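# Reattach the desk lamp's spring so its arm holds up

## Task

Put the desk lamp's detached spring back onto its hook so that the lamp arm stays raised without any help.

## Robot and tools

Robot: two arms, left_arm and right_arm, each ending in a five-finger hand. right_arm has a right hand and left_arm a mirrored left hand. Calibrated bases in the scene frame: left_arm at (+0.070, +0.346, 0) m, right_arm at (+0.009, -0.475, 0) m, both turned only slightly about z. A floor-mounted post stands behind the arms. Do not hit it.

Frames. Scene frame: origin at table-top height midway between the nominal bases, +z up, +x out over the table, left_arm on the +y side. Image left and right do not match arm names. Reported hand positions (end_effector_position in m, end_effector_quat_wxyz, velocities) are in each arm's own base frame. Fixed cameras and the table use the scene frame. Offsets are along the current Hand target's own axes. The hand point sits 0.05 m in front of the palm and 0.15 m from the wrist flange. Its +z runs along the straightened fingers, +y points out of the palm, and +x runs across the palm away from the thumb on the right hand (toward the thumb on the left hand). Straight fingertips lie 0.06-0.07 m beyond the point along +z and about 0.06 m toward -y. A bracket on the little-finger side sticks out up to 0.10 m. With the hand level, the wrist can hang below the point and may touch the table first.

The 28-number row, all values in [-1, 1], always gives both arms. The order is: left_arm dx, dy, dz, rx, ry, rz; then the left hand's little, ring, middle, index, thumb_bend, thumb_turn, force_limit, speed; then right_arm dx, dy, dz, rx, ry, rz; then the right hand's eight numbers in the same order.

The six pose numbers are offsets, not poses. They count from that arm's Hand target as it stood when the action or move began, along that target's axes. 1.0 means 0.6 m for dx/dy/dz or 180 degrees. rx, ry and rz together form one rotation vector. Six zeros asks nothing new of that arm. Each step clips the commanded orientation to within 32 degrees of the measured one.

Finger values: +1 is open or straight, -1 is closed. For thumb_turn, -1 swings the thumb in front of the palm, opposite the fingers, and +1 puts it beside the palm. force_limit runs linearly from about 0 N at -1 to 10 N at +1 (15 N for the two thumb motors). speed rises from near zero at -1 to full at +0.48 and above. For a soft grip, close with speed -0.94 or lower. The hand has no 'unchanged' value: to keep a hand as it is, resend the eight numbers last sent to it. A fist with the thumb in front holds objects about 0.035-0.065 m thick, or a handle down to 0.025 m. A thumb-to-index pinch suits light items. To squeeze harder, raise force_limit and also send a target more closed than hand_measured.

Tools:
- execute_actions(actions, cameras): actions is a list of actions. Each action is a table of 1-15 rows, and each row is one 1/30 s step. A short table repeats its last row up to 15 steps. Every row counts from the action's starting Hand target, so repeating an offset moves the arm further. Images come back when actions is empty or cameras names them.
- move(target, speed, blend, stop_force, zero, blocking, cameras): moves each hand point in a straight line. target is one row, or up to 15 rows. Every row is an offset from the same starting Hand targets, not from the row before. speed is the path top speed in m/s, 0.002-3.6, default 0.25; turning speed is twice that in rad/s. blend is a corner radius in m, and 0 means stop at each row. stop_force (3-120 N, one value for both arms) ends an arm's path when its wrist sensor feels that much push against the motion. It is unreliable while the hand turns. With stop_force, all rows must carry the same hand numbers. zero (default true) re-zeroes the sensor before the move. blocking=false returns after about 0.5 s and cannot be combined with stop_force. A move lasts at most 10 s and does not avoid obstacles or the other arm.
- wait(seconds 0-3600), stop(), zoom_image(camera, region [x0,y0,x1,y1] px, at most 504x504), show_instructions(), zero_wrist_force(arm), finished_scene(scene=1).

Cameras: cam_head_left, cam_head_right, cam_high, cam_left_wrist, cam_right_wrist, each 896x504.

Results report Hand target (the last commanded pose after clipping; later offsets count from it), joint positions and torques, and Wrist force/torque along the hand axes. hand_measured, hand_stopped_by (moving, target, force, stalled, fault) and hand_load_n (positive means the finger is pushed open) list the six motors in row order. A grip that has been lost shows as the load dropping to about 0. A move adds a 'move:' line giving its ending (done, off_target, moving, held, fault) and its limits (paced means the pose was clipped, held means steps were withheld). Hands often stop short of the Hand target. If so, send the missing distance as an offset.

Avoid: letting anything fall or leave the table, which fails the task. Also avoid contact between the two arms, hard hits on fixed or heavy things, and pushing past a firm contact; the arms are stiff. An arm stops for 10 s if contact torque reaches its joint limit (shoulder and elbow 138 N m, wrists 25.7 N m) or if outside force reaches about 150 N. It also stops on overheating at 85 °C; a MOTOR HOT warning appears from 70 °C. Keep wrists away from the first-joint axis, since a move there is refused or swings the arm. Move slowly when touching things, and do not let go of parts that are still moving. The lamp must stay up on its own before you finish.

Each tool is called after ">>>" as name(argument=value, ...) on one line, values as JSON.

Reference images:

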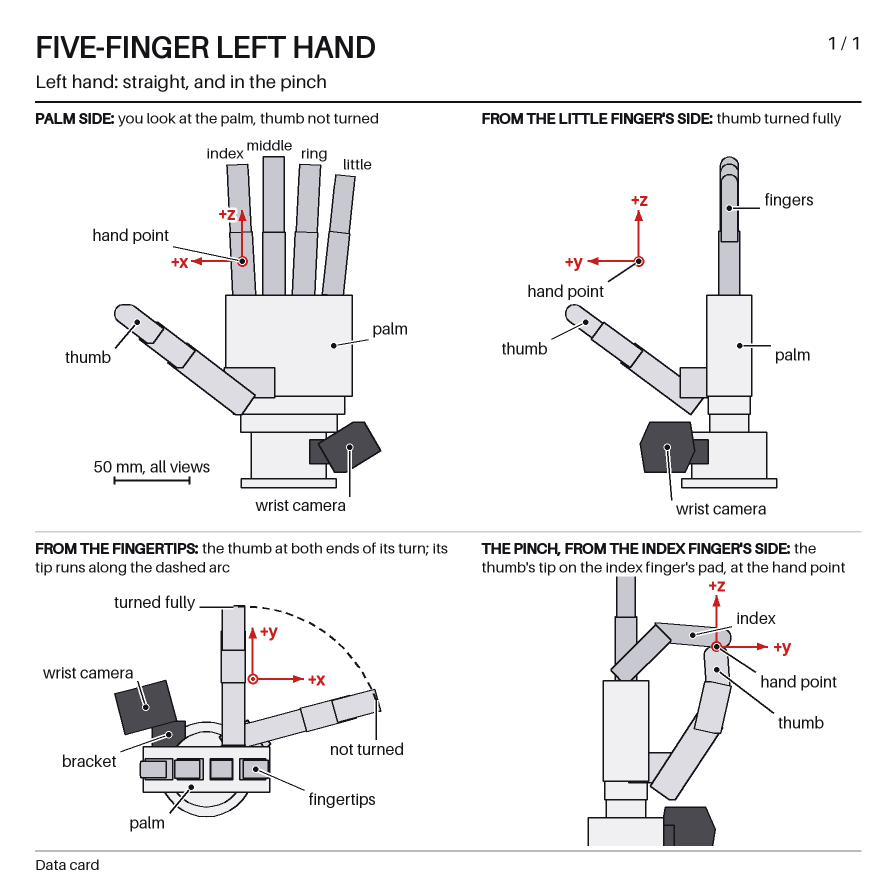

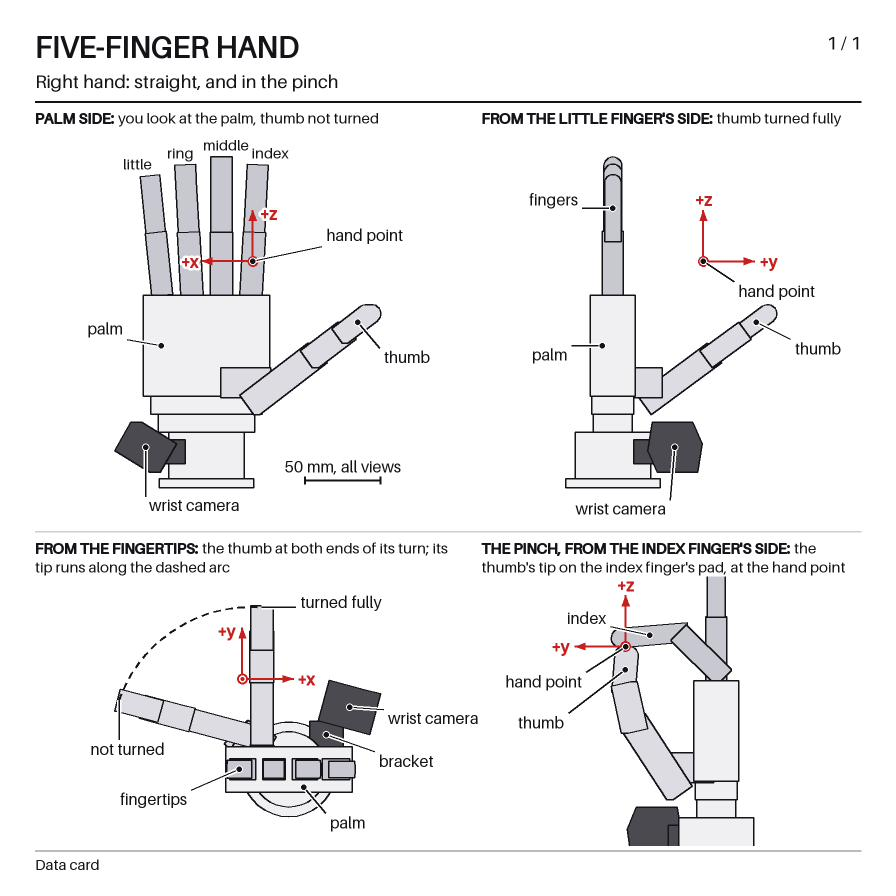

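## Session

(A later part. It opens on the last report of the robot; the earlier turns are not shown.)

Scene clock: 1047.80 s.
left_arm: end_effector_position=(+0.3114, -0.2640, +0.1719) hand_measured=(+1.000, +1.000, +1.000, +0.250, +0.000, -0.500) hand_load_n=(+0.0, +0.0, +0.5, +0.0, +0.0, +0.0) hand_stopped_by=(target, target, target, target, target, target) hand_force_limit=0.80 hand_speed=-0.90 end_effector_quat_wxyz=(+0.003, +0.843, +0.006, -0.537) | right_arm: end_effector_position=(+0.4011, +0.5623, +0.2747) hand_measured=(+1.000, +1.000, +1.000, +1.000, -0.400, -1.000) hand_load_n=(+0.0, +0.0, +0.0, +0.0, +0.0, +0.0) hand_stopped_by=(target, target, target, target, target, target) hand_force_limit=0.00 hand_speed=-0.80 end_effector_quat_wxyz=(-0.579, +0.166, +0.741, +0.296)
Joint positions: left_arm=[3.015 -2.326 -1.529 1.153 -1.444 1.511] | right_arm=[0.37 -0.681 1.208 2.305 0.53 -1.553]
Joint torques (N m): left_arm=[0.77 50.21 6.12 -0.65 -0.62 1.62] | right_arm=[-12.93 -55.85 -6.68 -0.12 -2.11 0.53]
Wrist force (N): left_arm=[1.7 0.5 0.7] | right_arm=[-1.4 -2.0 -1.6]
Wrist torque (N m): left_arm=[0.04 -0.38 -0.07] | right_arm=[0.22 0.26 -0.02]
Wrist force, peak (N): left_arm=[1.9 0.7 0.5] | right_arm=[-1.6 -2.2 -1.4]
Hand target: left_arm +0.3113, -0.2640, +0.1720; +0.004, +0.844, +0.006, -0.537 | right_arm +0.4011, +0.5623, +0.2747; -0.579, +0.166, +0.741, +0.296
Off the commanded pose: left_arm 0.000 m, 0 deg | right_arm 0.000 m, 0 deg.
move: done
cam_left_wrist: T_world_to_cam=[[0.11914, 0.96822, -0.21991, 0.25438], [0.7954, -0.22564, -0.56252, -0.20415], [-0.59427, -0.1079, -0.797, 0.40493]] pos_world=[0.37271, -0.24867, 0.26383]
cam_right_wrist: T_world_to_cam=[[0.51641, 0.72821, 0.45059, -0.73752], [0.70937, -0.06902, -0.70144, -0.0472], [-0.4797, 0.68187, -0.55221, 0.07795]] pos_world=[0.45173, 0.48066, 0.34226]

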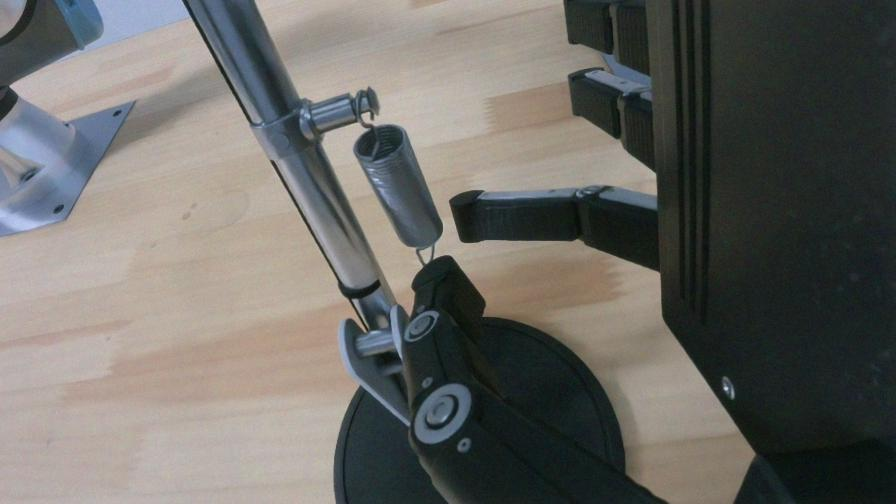

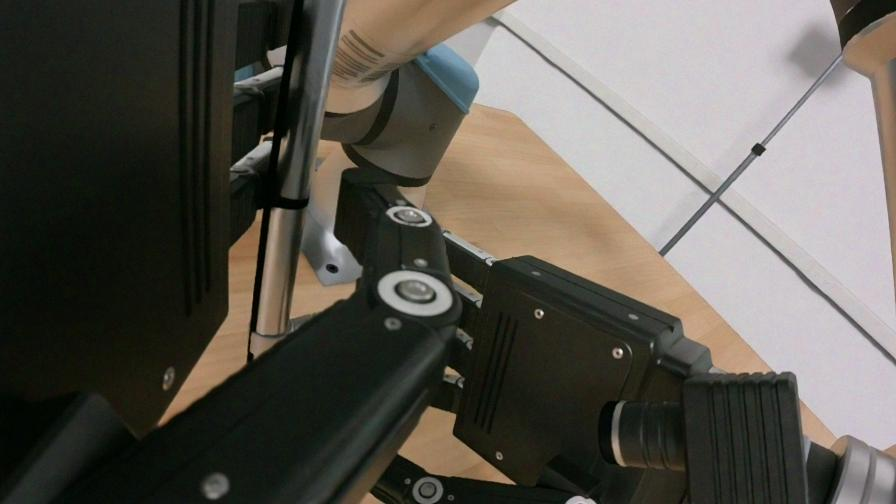

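>>> wait(seconds=0, cameras=["all"])

>>> zoom_image(camera="cam_high", region=[455, 130, 525, 200])

>>> zoom_image(camera="cam_head_left", region=[400, 270, 470, 340])

Scene clock: 1051.93 s.
left_arm: end_effector_position=(+0.3113, -0.2640, +0.1720) hand_measured=(+1.000, +1.000, +1.000, +0.250, +0.000, -0.500) hand_load_n=(-0.5, +0.0, -0.5, +0.0, +0.0, +0.0) hand_stopped_by=(target, target, target, target, target, target) hand_force_limit=0.80 hand_speed=-0.90 end_effector_quat_wxyz=(+0.004, +0.844, +0.006, -0.537) | right_arm: end_effector_position=(+0.4011, +0.5623, +0.2747) hand_measured=(+1.000, +1.000, +1.000, +1.000, -0.400, -1.000) hand_load_n=(+0.0, +0.0, +0.0, +0.0, +0.0, +0.0) hand_stopped_by=(target, target, target, target, target, target) hand_force_limit=0.00 hand_speed=-0.80 end_effector_quat_wxyz=(-0.579, +0.166, +0.741, +0.296)
Joint positions: left_arm=[3.015 -2.326 -1.529 1.154 -1.444 1.511] | right_arm=[0.37 -0.681 1.208 2.305 0.53 -1.553]
Joint torques (N m): left_arm=[-4.77 54.29 5.84 -0.84 0.83 -2.08] | right_arm=[-13.21 -55.43 -6.95 -0.15 -2.13 0.63]
Wrist force (N): left_arm=[1.8 0.3 0.6] | right_arm=[-1.4 -1.9 -1.4]
Wrist torque (N m): left_arm=[-0.01 -0.41 -0.05] | right_arm=[0.23 0.26 -0.02]
Wrist force, peak (N): left_arm=[1.9 0.5 0.4] | right_arm=[-1.6 -1.9 -1.6]
Hand target: left_arm +0.3113, -0.2640, +0.1720; +0.004, +0.844, +0.006, -0.537 | right_arm +0.4011, +0.5623, +0.2747; -0.579, +0.166, +0.741, +0.296
Off the commanded pose: left_arm 0.000 m, 0 deg | right_arm 0.000 m, 0 deg.
cam_left_wrist: T_world_to_cam=[[0.11919, 0.96821, -0.2199, 0.25437], [0.79552, -0.22565, -0.56234, -0.20417], [-0.59409, -0.10791, -0.79713, 0.40483]] pos_world=[0.37261, -0.24867, 0.26383]
cam_right_wrist: T_world_to_cam=[[0.51641, 0.72821, 0.45059, -0.73752], [0.70937, -0.06902, -0.70144, -0.0472], [-0.4797, 0.68187, -0.55221, 0.07795]] pos_world=[0.45173, 0.48066, 0.34226]

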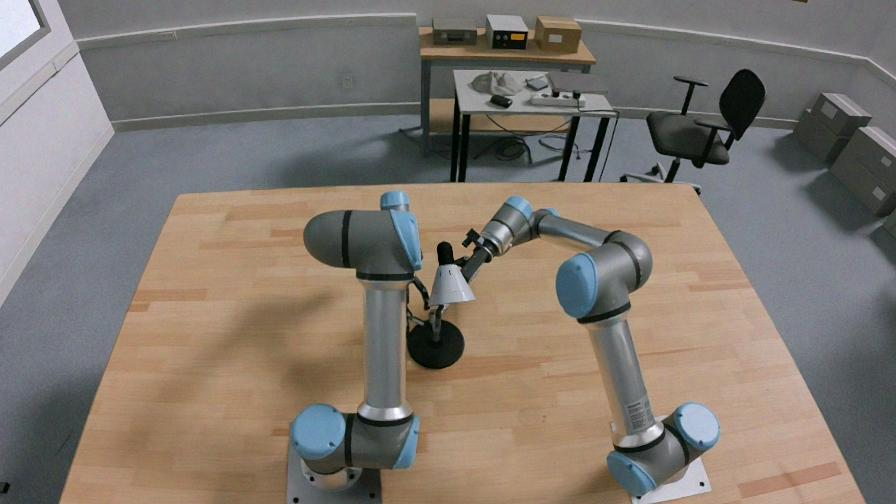

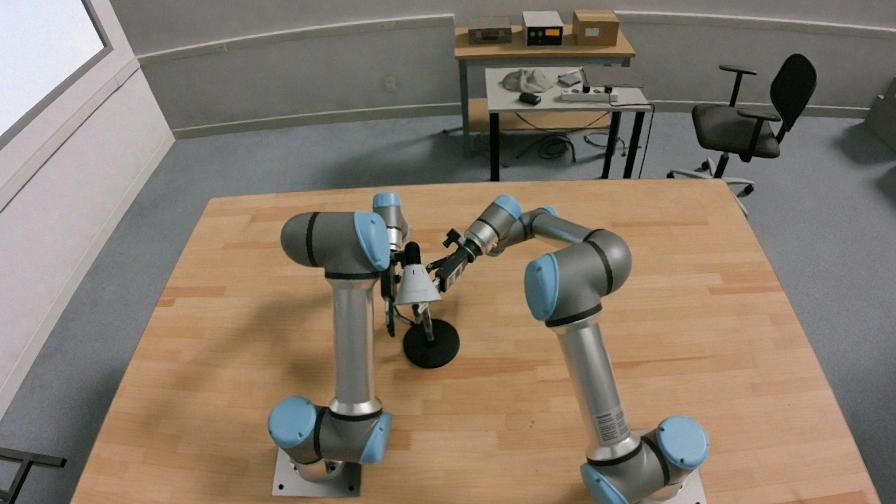

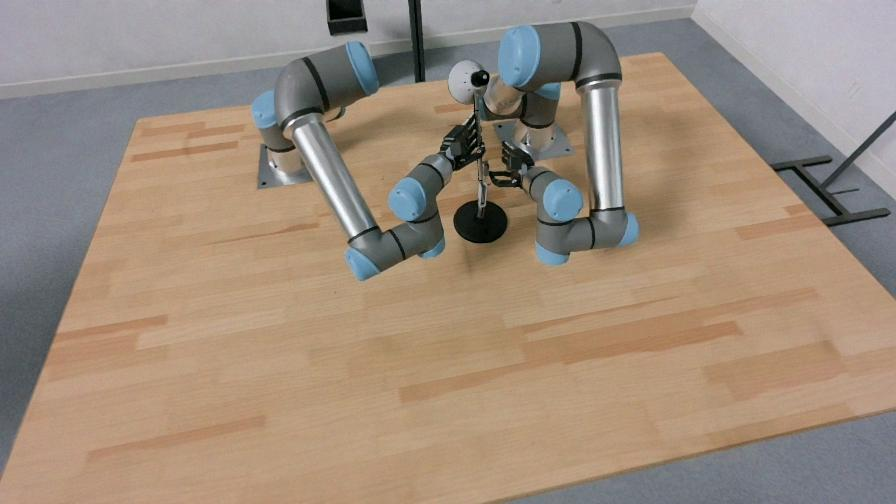

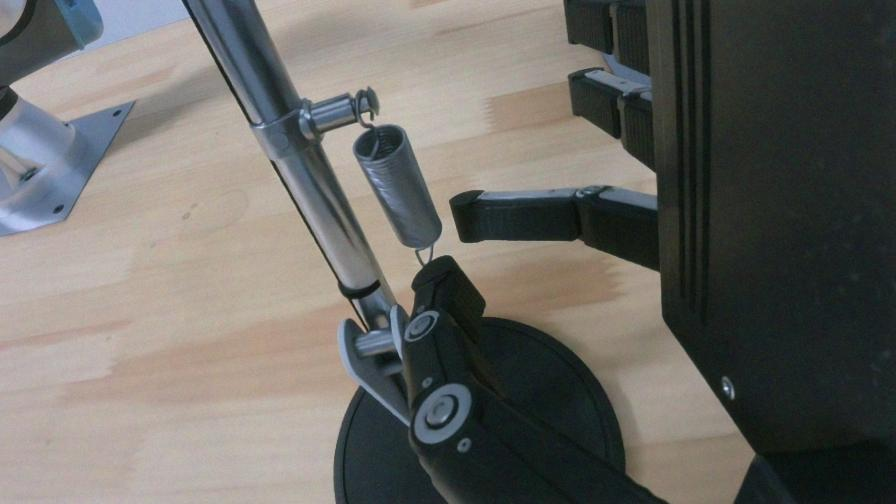

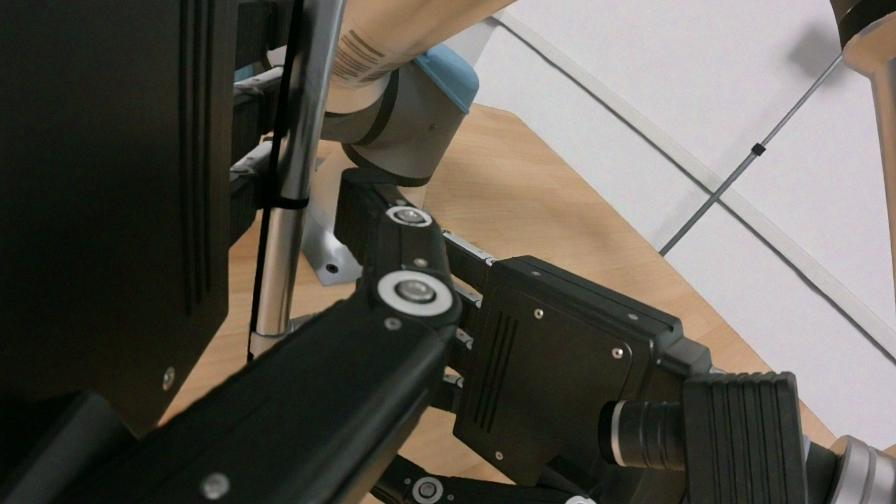

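Scaled by 7.200.

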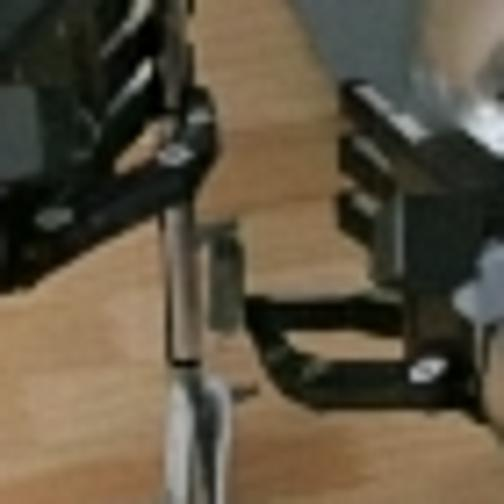

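Scaled by 7.200.

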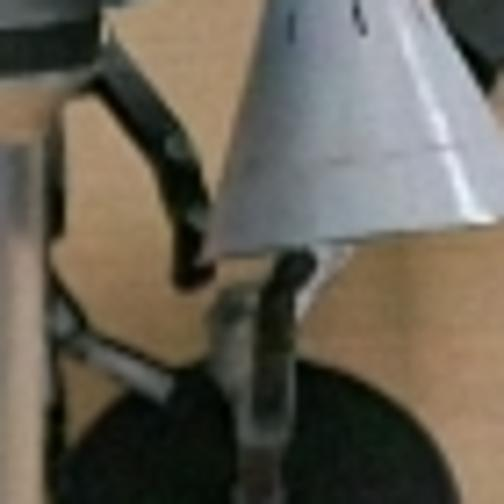

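>>> move(target=[0,-0.0667,0,0,0,0,1,1,1,0.25,0,-0.5,0.8,-0.9,0,0,0,0,0,0,1,1,1,1,-0.4,-1,0,-0.8], speed=0.05, cameras=["cam_left_wrist"])

>>> zoom_image(camera="cam_left_wrist", region=[180, 60, 340, 260])

Scene clock: 1061.67 s.
left_arm: end_effector_position=(+0.3108, -0.2240, +0.1720) hand_measured=(+1.000, +1.000, +1.000, +0.250, +0.000, -0.500) hand_load_n=(+0.0, +0.0, +0.0, +0.0, +0.0, +0.5) hand_stopped_by=(target, target, target, target, target, target) hand_force_limit=0.80 hand_speed=-0.90 end_effector_quat_wxyz=(+0.004, +0.844, +0.005, -0.537) | right_arm: end_effector_position=(+0.4011, +0.5623, +0.2747) hand_measured=(+1.000, +1.000, +1.000, +1.000, -0.400, -1.000) hand_load_n=(+0.0, +0.0, +0.0, +0.0, +0.0, +0.0) hand_stopped_by=(target, target, target, target, target, target) hand_force_limit=0.00 hand_speed=-0.80 end_effector_quat_wxyz=(-0.579, +0.166, +0.741, +0.296)
Joint positions: left_arm=[3.089 -2.301 -1.579 1.176 -1.511 1.543] | right_arm=[0.37 -0.681 1.208 2.305 0.53 -1.553]
Joint torques (N m): left_arm=[-5.16 38.87 20.13 -3.47 1.65 -2.06] | right_arm=[-12.53 -55.68 -6.8 -0.17 -2.15 0.45]
Wrist force (N): left_arm=[1.9 1.0 0.2] | right_arm=[-1.2 -1.9 -1.4]
Wrist torque (N m): left_arm=[0.11 -0.44 -0.10] | right_arm=[0.22 0.23 0.00]
Wrist force, peak (N): left_arm=[1.9 1.0 0.2] | right_arm=[-1.6 -2.1 -1.4]
Hand target: left_arm +0.3108, -0.2240, +0.1720; +0.004, +0.844, +0.006, -0.537 | right_arm +0.4011, +0.5623, +0.2747; -0.579, +0.166, +0.741, +0.296
Off the commanded pose: left_arm 0.000 m, 0 deg | right_arm 0.000 m, 0 deg.
move: done
cam_left_wrist: T_world_to_cam=[[0.11941, 0.96813, -0.22013, 0.2156], [0.79558, -0.22595, -0.56214, -0.19472], [-0.59397, -0.108, -0.79721, 0.40884]] pos_world=[0.37201, -0.20857, 0.26393]

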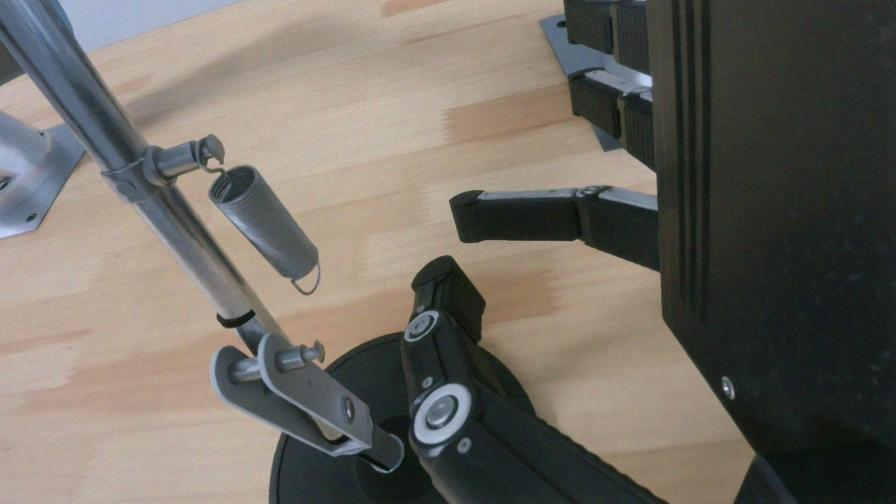

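Scaled by 2.520.

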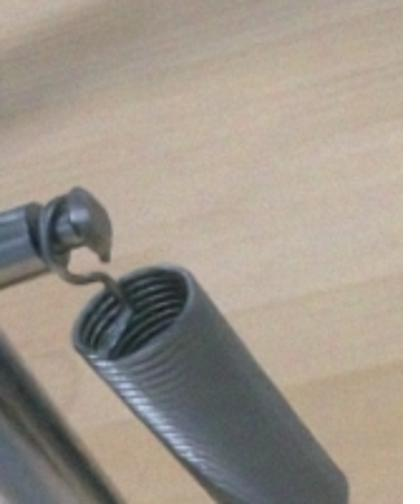

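>>> zoom_image(camera="cam_left_wrist", region=[250, 230, 370, 370])

Scaled by 3.600.

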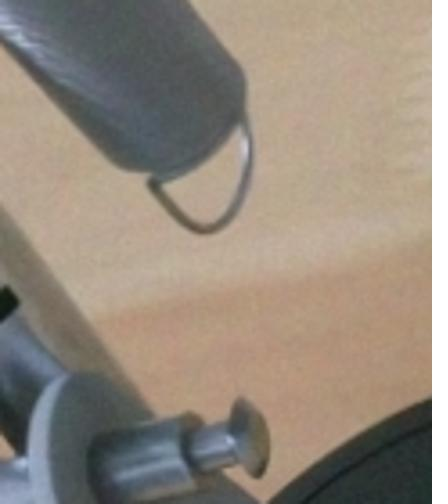

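>>> zoom_image(camera="cam_left_wrist", region=[180, 115, 280, 215])

Scaled by 5.040.

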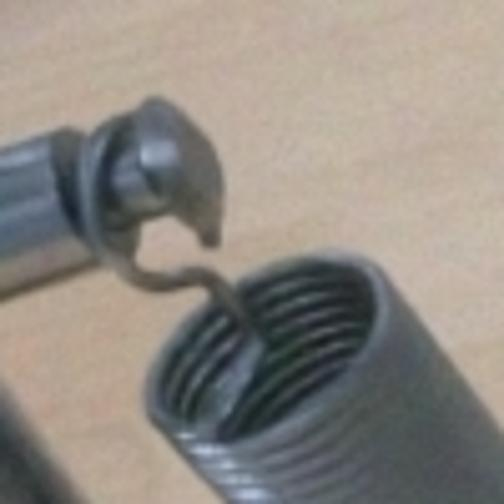

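>>> wait(seconds=0, cameras=["cam_left_wrist"])

>>> zoom_image(camera="cam_left_wrist", region=[260, 220, 360, 320])

Scene clock: 1129.37 s.
left_arm: end_effector_position=(+0.3108, -0.2240, +0.1720) hand_measured=(+1.000, +1.000, +1.000, +0.250, +0.000, -0.500) hand_load_n=(+0.0, +0.0, +0.0, +0.0, +0.0, +0.0) hand_stopped_by=(target, target, target, target, target, target) hand_force_limit=0.80 hand_speed=-0.90 end_effector_quat_wxyz=(+0.004, +0.844, +0.006, -0.537) | right_arm: end_effector_position=(+0.4011, +0.5623, +0.2747) hand_measured=(+1.000, +1.000, +1.000, +1.000, -0.400, -1.000) hand_load_n=(+0.0, +0.0, +0.0, +0.0, +0.0, +0.0) hand_stopped_by=(target, target, target, target, target, target) hand_force_limit=0.00 hand_speed=-0.80 end_effector_quat_wxyz=(-0.579, +0.166, +0.741, +0.296)
Joint positions: left_arm=[3.089 -2.301 -1.578 1.175 -1.511 1.543] | right_arm=[0.37 -0.681 1.208 2.305 0.53 -1.553]
Joint torques (N m): left_arm=[-5.76 35.92 20.15 -4.02 -0.93 -2.1] | right_arm=[-12.91 -55.71 -6.96 -0.21 -2.11 0.49]
Wrist force (N): left_arm=[1.9 1.1 0.0] | right_arm=[-1.4 -2.0 -1.4]
Wrist torque (N m): left_arm=[0.15 -0.46 -0.06] | right_arm=[0.21 0.25 -0.02]
Wrist force, peak (N): left_arm=[2.0 1.0 0.5] | right_arm=[-1.6 -2.1 -1.4]
Hand target: left_arm +0.3108, -0.2240, +0.1720; +0.004, +0.844, +0.006, -0.537 | right_arm +0.4011, +0.5623, +0.2747; -0.579, +0.166, +0.741, +0.296
Off the commanded pose: left_arm 0.000 m, 0 deg | right_arm 0.000 m, 0 deg.
cam_left_wrist: T_world_to_cam=[[0.11919, 0.96821, -0.2199, 0.2157], [0.79552, -0.22565, -0.56234, -0.19474], [-0.59409, -0.10791, -0.79713, 0.40885]] pos_world=[0.37211, -0.20867, 0.26383]

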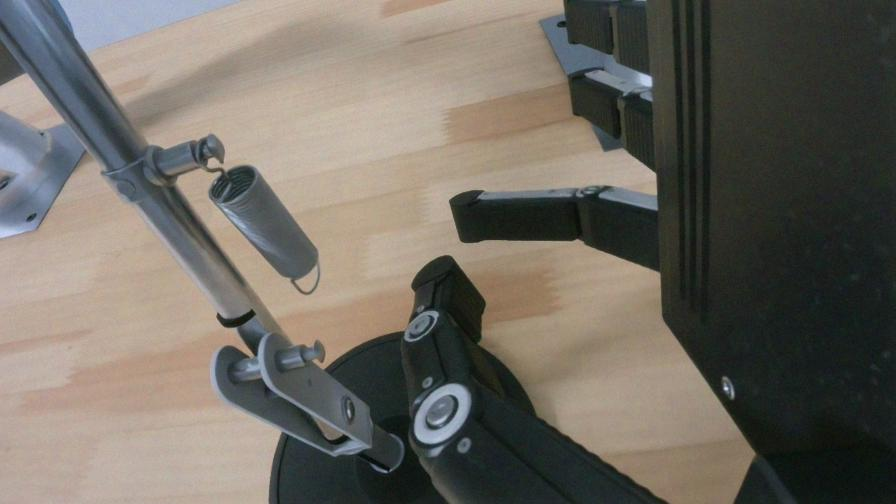

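Scaled by 5.040.

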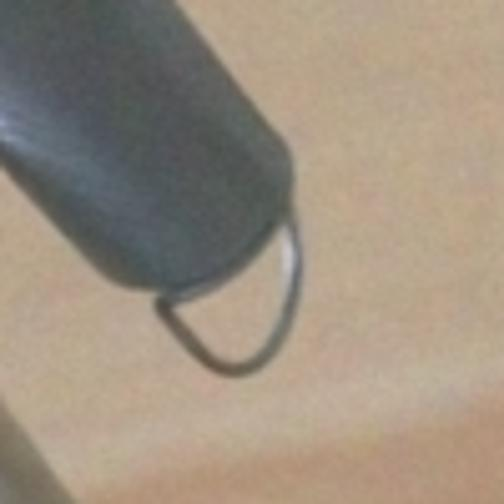

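>>> move(target=[[-0.00387,0,0.02608,0,-0.0556,0,1,1,1,0.25,0,-0.5,1,-0.9,0,0,0,0,0,0,1,1,1,1,-0.4,-1,0,-0.8],[-0.00387,0.0633,0.02608,0,-0.0556,0,1,1,1,0.25,0,-0.5,1,-0.9,0,0,0,0,0,0,1,1,1,1,-0.4,-1,0,-0.8]], speed=[0.05,0.03], cameras=["cam_left_wrist"])

>>> zoom_image(camera="cam_left_wrist", region=[320, 100, 500, 320])

Scene clock: 1219.27 s.
left_arm: end_effector_position=(+0.2962, -0.2623, +0.1674) hand_measured=(+1.000, +1.000, +1.000, +0.250, +0.000, -0.500) hand_load_n=(-0.5, +0.0, +0.0, +0.0, +0.0, +0.0) hand_stopped_by=(target, target, target, target, target, target) hand_force_limit=1.00 hand_speed=-0.90 end_effector_quat_wxyz=(+0.004, +0.793, +0.005, -0.609) end_effector_velocity=(+0.000, +0.002, +0.000) end_effector_angular_velocity=(+0.001, +0.001, -0.001) | right_arm: end_effector_position=(+0.4011, +0.5623, +0.2747) hand_measured=(+1.000, +1.000, +1.000, +1.000, -0.400, -1.000) hand_load_n=(+0.0, -0.5, +0.0, +0.0, +0.0, +0.0) hand_stopped_by=(target, target, target, target, target, target) hand_force_limit=0.00 hand_speed=-0.80 end_effector_quat_wxyz=(-0.579, +0.166, +0.741, +0.296)
Joint positions: left_arm=[3.02 -2.386 -1.581 1.09 -1.441 1.535] | right_arm=[0.37 -0.681 1.208 2.305 0.53 -1.553]
Joint velocities: left_arm=[0.004 0.001 -0.002 0 -0.005 0.001] | right_arm=[within noise]
Joint torques (N m): left_arm=[7.67 48.61 5.44 -1.62 -1.1 -0.57] | right_arm=[-12.82 -55.7 -7.21 -0.12 -2.11 0.46]
Wrist force (N): left_arm=[1.7 0.3 0.3] | right_arm=[-1.5 -1.9 -1.2]
Wrist torque (N m): left_arm=[0.01 -0.44 0.06] | right_arm=[0.21 0.26 -0.03]
Wrist force, peak (N): left_arm=[2.2 0.9 0.1] | right_arm=[-1.6 -2.2 -1.3]
Hand target: left_arm +0.2961, -0.2622, +0.1674; +0.004, +0.793, +0.005, -0.609 | right_arm +0.4011, +0.5623, +0.2747; -0.579, +0.166, +0.741, +0.296
Off the commanded pose: left_arm 0.000 m, 0 deg | right_arm 0.000 m, 0 deg.
move: done
cam_left_wrist: T_world_to_cam=[[0.0789, 0.9677, -0.23944, 0.26861], [0.68566, -0.22703, -0.69161, -0.14046], [-0.72363, -0.10961, -0.68143, 0.41098]] pos_world=[0.37251, -0.24677, 0.24722]

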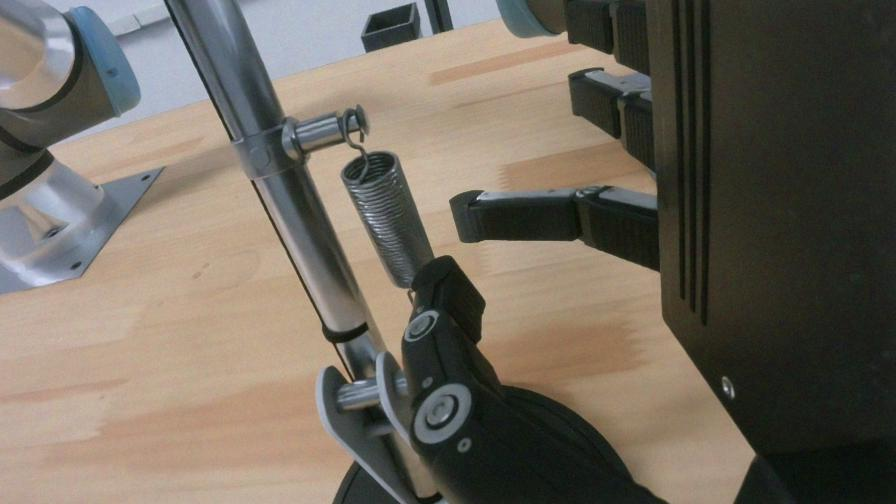

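Scaled by 2.291.

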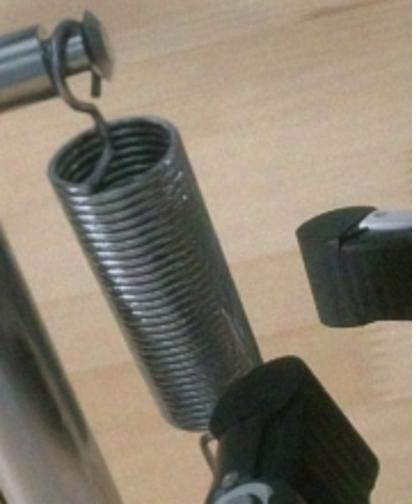

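>>> move(target=[0,0.0188,0,0,0,0,1,1,1,0.25,0,-0.5,1,-0.9,0,0,0,0,0,0,1,1,1,1,-0.4,-1,0,-0.8], speed=0.02, cameras=["cam_left_wrist"])

>>> zoom_image(camera="cam_left_wrist", region=[350, 80, 530, 300])

Scene clock: 1224.90 s.
left_arm: end_effector_position=(+0.2963, -0.2736, +0.1674) hand_measured=(+1.000, +1.000, +1.000, +0.250, +0.000, -0.500) hand_load_n=(+0.0, +0.0, +0.0, +0.0, +0.0, +0.0) hand_stopped_by=(target, target, target, target, target, target) hand_force_limit=1.00 hand_speed=-0.90 end_effector_quat_wxyz=(+0.004, +0.793, +0.005, -0.609) | right_arm: end_effector_position=(+0.4011, +0.5623, +0.2747) hand_measured=(+1.000, +1.000, +1.000, +1.000, -0.400, -1.000) hand_load_n=(+0.0, +0.0, +0.0, +0.0, +0.0, +0.0) hand_stopped_by=(target, target, target, target, target, target) hand_force_limit=0.00 hand_speed=-0.80 end_effector_quat_wxyz=(-0.579, +0.166, +0.741, +0.296)
Joint positions: left_arm=[3 -2.393 -1.566 1.082 -1.421 1.53] | right_arm=[0.37 -0.681 1.208 2.305 0.53 -1.553]
Joint torques (N m): left_arm=[6.17 47.55 5.85 -2.32 -1.17 -1.15] | right_arm=[-13.07 -55.86 -7.69 -0.22 -2.12 0.42]
Wrist force (N): left_arm=[1.9 0.4 0.5] | right_arm=[-1.6 -2.0 -1.1]
Wrist torque (N m): left_arm=[0.01 -0.45 0.06] | right_arm=[0.19 0.28 -0.03]
Wrist force, peak (N): left_arm=[2.0 0.3 0.3] | right_arm=[-1.5 -2.2 -1.3]
Hand target: left_arm +0.2963, -0.2734, +0.1674; +0.004, +0.793, +0.005, -0.609 | right_arm +0.4011, +0.5623, +0.2747; -0.579, +0.166, +0.741, +0.296
Off the commanded pose: left_arm 0.000 m, 0 deg | right_arm 0.000 m, 0 deg.
move: done
cam_left_wrist: T_world_to_cam=[[0.07893, 0.9677, -0.23943, 0.27942], [0.68576, -0.22703, -0.69151, -0.14314], [-0.72353, -0.10961, -0.68153, 0.40981]] pos_world=[0.37261, -0.25797, 0.24722]

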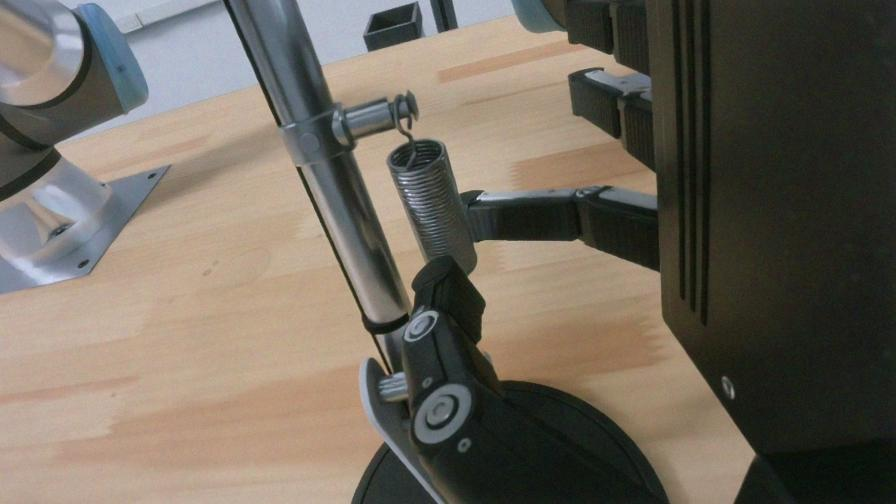

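Scaled by 2.291.

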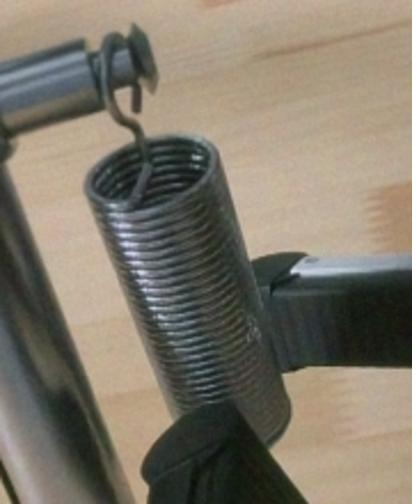

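>>> move(target=[[0,-0.0035,0,0,0,0,1,1,1,0.25,0,-0.5,1,-0.9,0,0,0,0,0,0,1,1,1,1,-0.4,-1,0,-0.8],[0,-0.0035,0,0,0,0,1,1,1,-0.45,0,-0.5,1,-0.8,0,0,0,0,0,0,1,1,1,1,-0.4,-1,0,-0.8]], speed=0.02, cameras=["cam_left_wrist"])

>>> zoom_image(camera="cam_left_wrist", region=[350, 80, 530, 300])

Scene clock: 1232.23 s.
left_arm: end_effector_position=(+0.2963, -0.2713, +0.1674) hand_measured=(+1.000, +1.000, +1.000, -0.058, +0.000, -0.500) hand_load_n=(-0.5, +0.0, +0.0, +12.5, +3.0, -1.0) hand_stopped_by=(target, target, target, force, target, target) hand_force_limit=1.00 hand_speed=-0.80 end_effector_quat_wxyz=(+0.004, +0.793, +0.005, -0.609) | right_arm: end_effector_position=(+0.4011, +0.5623, +0.2747) hand_measured=(+1.000, +1.000, +1.000, +1.000, -0.400, -1.000) hand_load_n=(+0.0, +0.0, +0.0, +0.0, +0.0, +0.0) hand_stopped_by=(target, target, target, target, target, target) hand_force_limit=0.00 hand_speed=-0.80 end_effector_quat_wxyz=(-0.579, +0.166, +0.741, +0.296)
Joint positions: left_arm=[3.004 -2.391 -1.569 1.084 -1.425 1.531] | right_arm=[0.37 -0.681 1.208 2.305 0.53 -1.553]
Joint torques (N m): left_arm=[-5.27 41.85 19.1 -3.33 0.8 -2.12] | right_arm=[-12.39 -55.32 -7.41 -0.18 -2.05 0.39]
Wrist force (N): left_arm=[2.0 0.3 0.4] | right_arm=[-1.4 -2.1 -1.2]
Wrist torque (N m): left_arm=[0.01 -0.46 -0.07] | right_arm=[0.19 0.24 -0.02]
Wrist force, peak (N): left_arm=[2.0 0.2 0.5] | right_arm=[-1.6 -2.1 -1.5]
Hand target: left_arm +0.2963, -0.2713, +0.1674; +0.004, +0.793, +0.005, -0.609 | right_arm +0.4011, +0.5623, +0.2747; -0.579, +0.166, +0.741, +0.296
Off the commanded pose: left_arm 0.000 m, 0 deg | right_arm 0.000 m, 0 deg.
move: done
cam_left_wrist: T_world_to_cam=[[0.079, 0.96768, -0.2395, 0.27728], [0.68576, -0.22713, -0.69149, -0.14266], [-0.72353, -0.10961, -0.68153, 0.41005]] pos_world=[0.37261, -0.25577, 0.24722]

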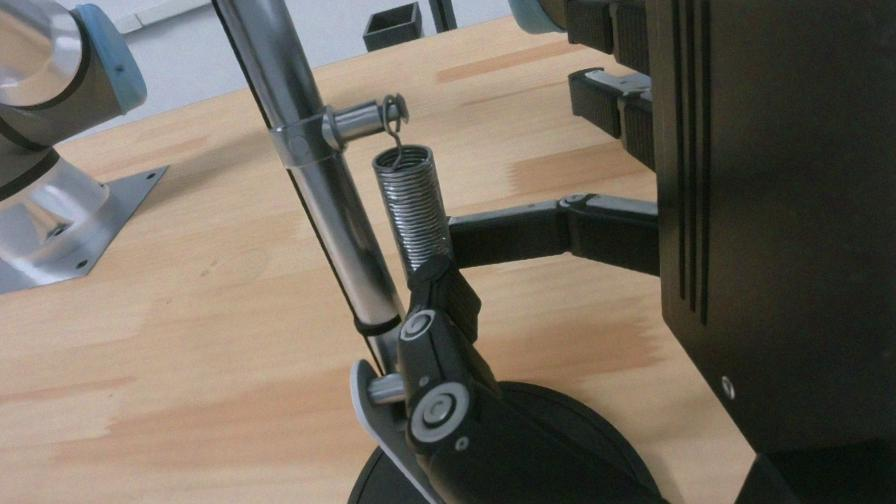

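Scaled by 2.291.

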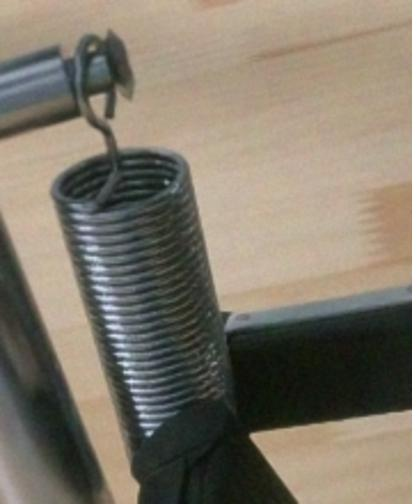

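>>> move(target=[-0.00633,-0.0133,-0.02257,0,0.1111,0,1,1,1,-0.45,0,-0.5,1,-0.8,0,0,0,0,0,0,1,1,1,1,-0.4,-1,0,-0.8], speed=0.05, cameras=["cam_left_wrist"])

>>> zoom_image(camera="cam_left_wrist", region=[320, 80, 520, 380])

Scene clock: 1246.07 s.
left_arm: end_effector_position=(+0.3083, -0.2632, +0.1746) hand_measured=(+1.000, +1.000, +1.000, -0.058, +0.000, -0.500) hand_load_n=(+0.0, +0.0, +0.0, +12.5, +3.0, -0.5) hand_stopped_by=(target, target, target, force, target, target) hand_force_limit=1.00 hand_speed=-0.80 end_effector_quat_wxyz=(+0.003, +0.887, +0.006, -0.461) | right_arm: end_effector_position=(+0.4011, +0.5623, +0.2747) hand_measured=(+1.000, +1.000, +1.000, +1.000, -0.400, -1.000) hand_load_n=(+0.0, +0.0, +0.0, +0.0, +0.0, +0.0) hand_stopped_by=(target, target, target, target, target, target) hand_force_limit=0.00 hand_speed=-0.80 end_effector_quat_wxyz=(-0.579, +0.166, +0.741, +0.296)
Joint positions: left_arm=[3.009 -2.232 -1.554 1.262 -1.452 1.486] | right_arm=[0.37 -0.681 1.208 2.305 0.53 -1.553]
Joint torques (N m): left_arm=[7.05 36.09 7.23 -4.22 -0.2 -0.78] | right_arm=[-11.99 -55.64 -7.52 -0.3 -2.09 0.34]
Wrist force (N): left_arm=[1.0 0.6 0.7] | right_arm=[-1.5 -1.8 -1.4]
Wrist torque (N m): left_arm=[0.05 -0.21 0.01] | right_arm=[0.23 0.27 -0.02]
Wrist force, peak (N): left_arm=[5.9 0.3 1.3] | right_arm=[-1.5 -2.2 -1.3]
Hand target: left_arm +0.3082, -0.2632, +0.1746; +0.003, +0.887, +0.006, -0.462 | right_arm +0.4011, +0.5623, +0.2747; -0.579, +0.166, +0.741, +0.296
Off the commanded pose: left_arm 0.000 m, 0 deg | right_arm 0.000 m, 0 deg.
move: done
cam_left_wrist: T_world_to_cam=[[0.1555, 0.96869, -0.19354, 0.23886], [0.88125, -0.22456, -0.4159, -0.25174], [-0.44634, -0.10589, -0.88858, 0.37623]] pos_world=[0.35264, -0.24807, 0.27584]

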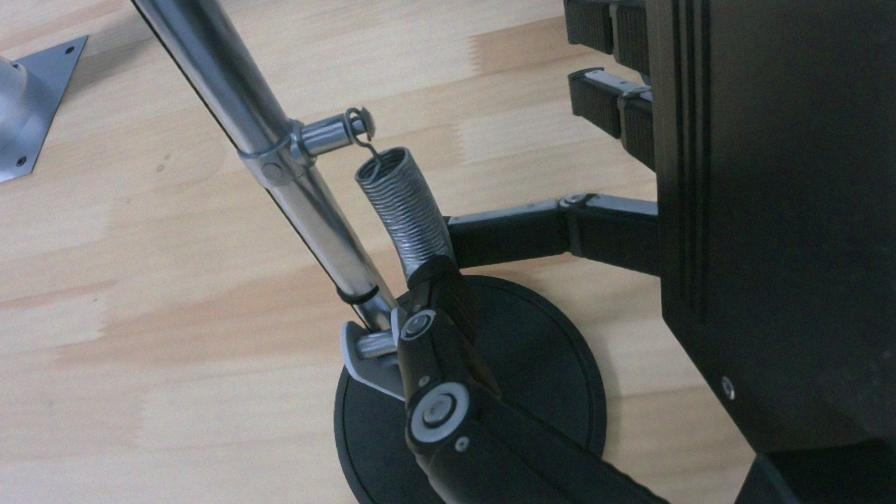

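Scaled by 1.680.

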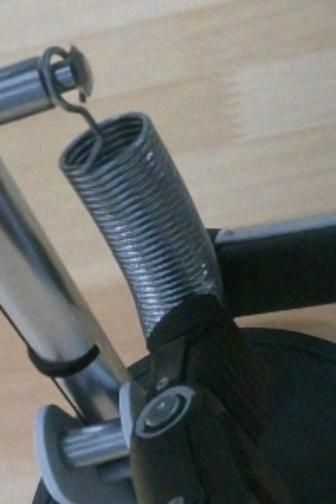

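>>> move(target=[0.005,0,0.0005,0,0,0,1,1,1,-0.45,0,-0.5,1,-0.8,0,0,0,0,0,0,1,1,1,1,-0.4,-1,0,-0.8], speed=0.01)

>>> move(target=[0.0034,0,0.0003,0,0,0,1,1,1,-0.45,0,-0.5,1,-0.8,0,0,0,0,0,0,1,1,1,1,-0.4,-1,0,-0.8], speed=0.01)

Scene clock: 1252.43 s.
left_arm: end_effector_position=(+0.3098, -0.2632, +0.1719) hand_measured=(+1.000, +1.000, +1.000, -0.058, +0.000, -0.500) hand_load_n=(+0.0, +0.0, +0.0, +12.0, +2.5, -3.0) hand_stopped_by=(target, target, target, force, target, target) hand_force_limit=1.00 hand_speed=-0.80 end_effector_quat_wxyz=(+0.003, +0.887, +0.006, -0.462) | right_arm: end_effector_position=(+0.4011, +0.5623, +0.2747) hand_measured=(+1.000, +1.000, +1.000, +1.000, -0.400, -1.000) hand_load_n=(+0.0, +0.0, +0.0, +0.0, +0.0, +0.0) hand_stopped_by=(target, target, target, target, target, target) hand_force_limit=0.00 hand_speed=-0.80 end_effector_quat_wxyz=(-0.579, +0.166, +0.741, +0.296)
Joint positions: left_arm=[3.009 -2.239 -1.551 1.264 -1.452 1.487] | right_arm=[0.37 -0.681 1.208 2.305 0.53 -1.553]
Joint torques (N m): left_arm=[7.2 43.5 17.02 0.01 -1.76 1.49] | right_arm=[-12.65 -55.3 -7.75 -0.32 -2.11 0.21]
Wrist force (N): left_arm=[-6.5 1.6 -0.4] | right_arm=[-2.0 -1.0 -1.3]
Wrist torque (N m): left_arm=[0.14 -0.02 -0.12] | right_arm=[0.26 0.29 -0.05]
Wrist force, peak (N): left_arm=[-6.5 1.6 -0.4] | right_arm=[-1.5 -2.0 -1.6]
Hand target: left_arm +0.3097, -0.2632, +0.1720; +0.003, +0.887, +0.006, -0.462 | right_arm +0.4011, +0.5623, +0.2747; -0.579, +0.166, +0.741, +0.296
Off the commanded pose: left_arm 0.000 m, 0 deg | right_arm 0.000 m, 0 deg.
move: done

Scene clock: 1252.93 s.
left_arm: end_effector_position=(+0.3108, -0.2632, +0.1701) hand_measured=(+1.000, +1.000, +1.000, -0.060, +0.000, -0.500) hand_load_n=(+0.0, +0.0, +0.0, +0.5, +0.5, +0.5) hand_stopped_by=(target, target, target, force, target, target) hand_force_limit=1.00 hand_speed=-0.80 end_effector_quat_wxyz=(+0.003, +0.887, +0.006, -0.461) | right_arm: end_effector_position=(+0.4011, +0.5623, +0.2747) hand_measured=(+1.000, +1.000, +1.000, +1.000, -0.400, -1.000) hand_load_n=(+0.0, +0.0, +0.0, +0.0, +0.0, +0.0) hand_stopped_by=(target, target, target, target, target, target) hand_force_limit=0.00 hand_speed=-0.80 end_effector_quat_wxyz=(-0.579, +0.166, +0.741, +0.296)
Joint positions: left_arm=[3.009 -2.243 -1.549 1.266 -1.452 1.487] | right_arm=[0.37 -0.681 1.208 2.305 0.53 -1.553]
Joint torques (N m): left_arm=[5.39 48.03 13.51 -3.63 -0.57 1.93] | right_arm=[-11.96 -55.36 -8.31 -0.28 -2.14 0.19]
Wrist force (N): left_arm=[1.3 0.1 0.5] | right_arm=[-1.6 -1.6 -1.7]
Wrist torque (N m): left_arm=[0.02 -0.31 -0.01] | right_arm=[0.25 0.27 -0.02]
Wrist force, peak (N): left_arm=[-6.9 1.7 -0.6] | right_arm=[-1.6 -1.6 -1.7]
Hand target: left_arm +0.3107, -0.2632, +0.1702; +0.003, +0.887, +0.006, -0.462 | right_arm +0.4011, +0.5623, +0.2747; -0.579, +0.166, +0.741, +0.296
Off the commanded pose: left_arm 0.000 m, 0 deg | right_arm 0.000 m, 0 deg.
move: done

>>> wait(seconds=0, cameras=["cam_left_wrist"])

>>> zoom_image(camera="cam_left_wrist", region=[320, 80, 520, 380])

>>> zoom_image(camera="cam_left_wrist", region=[380, 180, 600, 320])

Scene clock: 1296.67 s.
left_arm: end_effector_position=(+0.3107, -0.2632, +0.1702) hand_measured=(+1.000, +1.000, +1.000, -0.060, +0.000, -0.500) hand_load_n=(+0.0, +0.0, +0.0, +0.0, +0.0, +0.0) hand_stopped_by=(target, target, target, force, target, target) hand_force_limit=1.00 hand_speed=-0.80 end_effector_quat_wxyz=(+0.003, +0.887, +0.006, -0.462) | right_arm: end_effector_position=(+0.4011, +0.5623, +0.2747) hand_measured=(+1.000, +1.000, +1.000, +1.000, -0.400, -1.000) hand_load_n=(+0.0, +0.0, +0.0, +0.0, -0.5, +0.0) hand_stopped_by=(target, target, target, target, target, target) hand_force_limit=0.00 hand_speed=-0.80 end_effector_quat_wxyz=(-0.579, +0.166, +0.741, +0.296)
Joint positions: left_arm=[3.009 -2.243 -1.549 1.266 -1.452 1.487] | right_arm=[0.37 -0.681 1.208 2.305 0.53 -1.553]
Joint torques (N m): left_arm=[-4.61 52.58 6.74 -4.34 0.92 1.96] | right_arm=[-11.97 -55.1 -8.19 -0.47 -2.1 0.18]
Wrist force (N): left_arm=[1.4 0.2 0.5] | right_arm=[-1.3 -1.7 -1.4]
Wrist torque (N m): left_arm=[0.03 -0.33 -0.02] | right_arm=[0.21 0.23 -0.01]
Wrist force, peak (N): left_arm=[1.6 0.2 0.8] | right_arm=[-1.6 -1.9 -1.4]
Hand target: left_arm +0.3107, -0.2632, +0.1702; +0.003, +0.887, +0.006, -0.462 | right_arm +0.4011, +0.5623, +0.2747; -0.579, +0.166, +0.741, +0.296
Off the commanded pose: left_arm 0.000 m, 0 deg | right_arm 0.000 m, 0 deg.
cam_left_wrist: T_world_to_cam=[[0.15536, 0.96868, -0.19371, 0.23771], [0.88105, -0.22456, -0.41632, -0.2556], [-0.44678, -0.10599, -0.88834, 0.3735]] pos_world=[0.35514, -0.24807, 0.27144]

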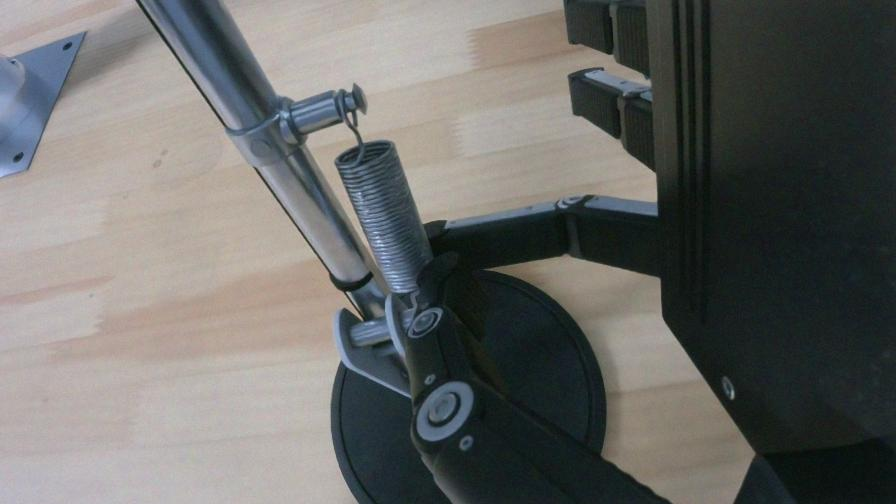

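Scaled by 1.680.

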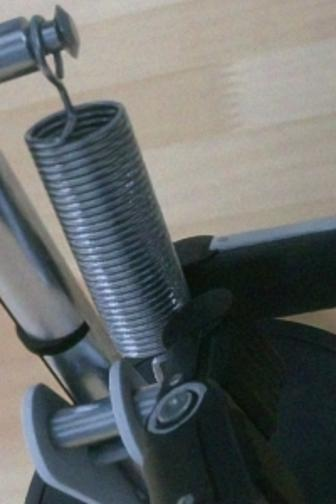

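Scaled by 2.291.

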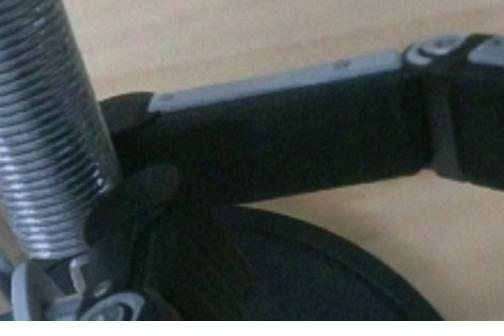

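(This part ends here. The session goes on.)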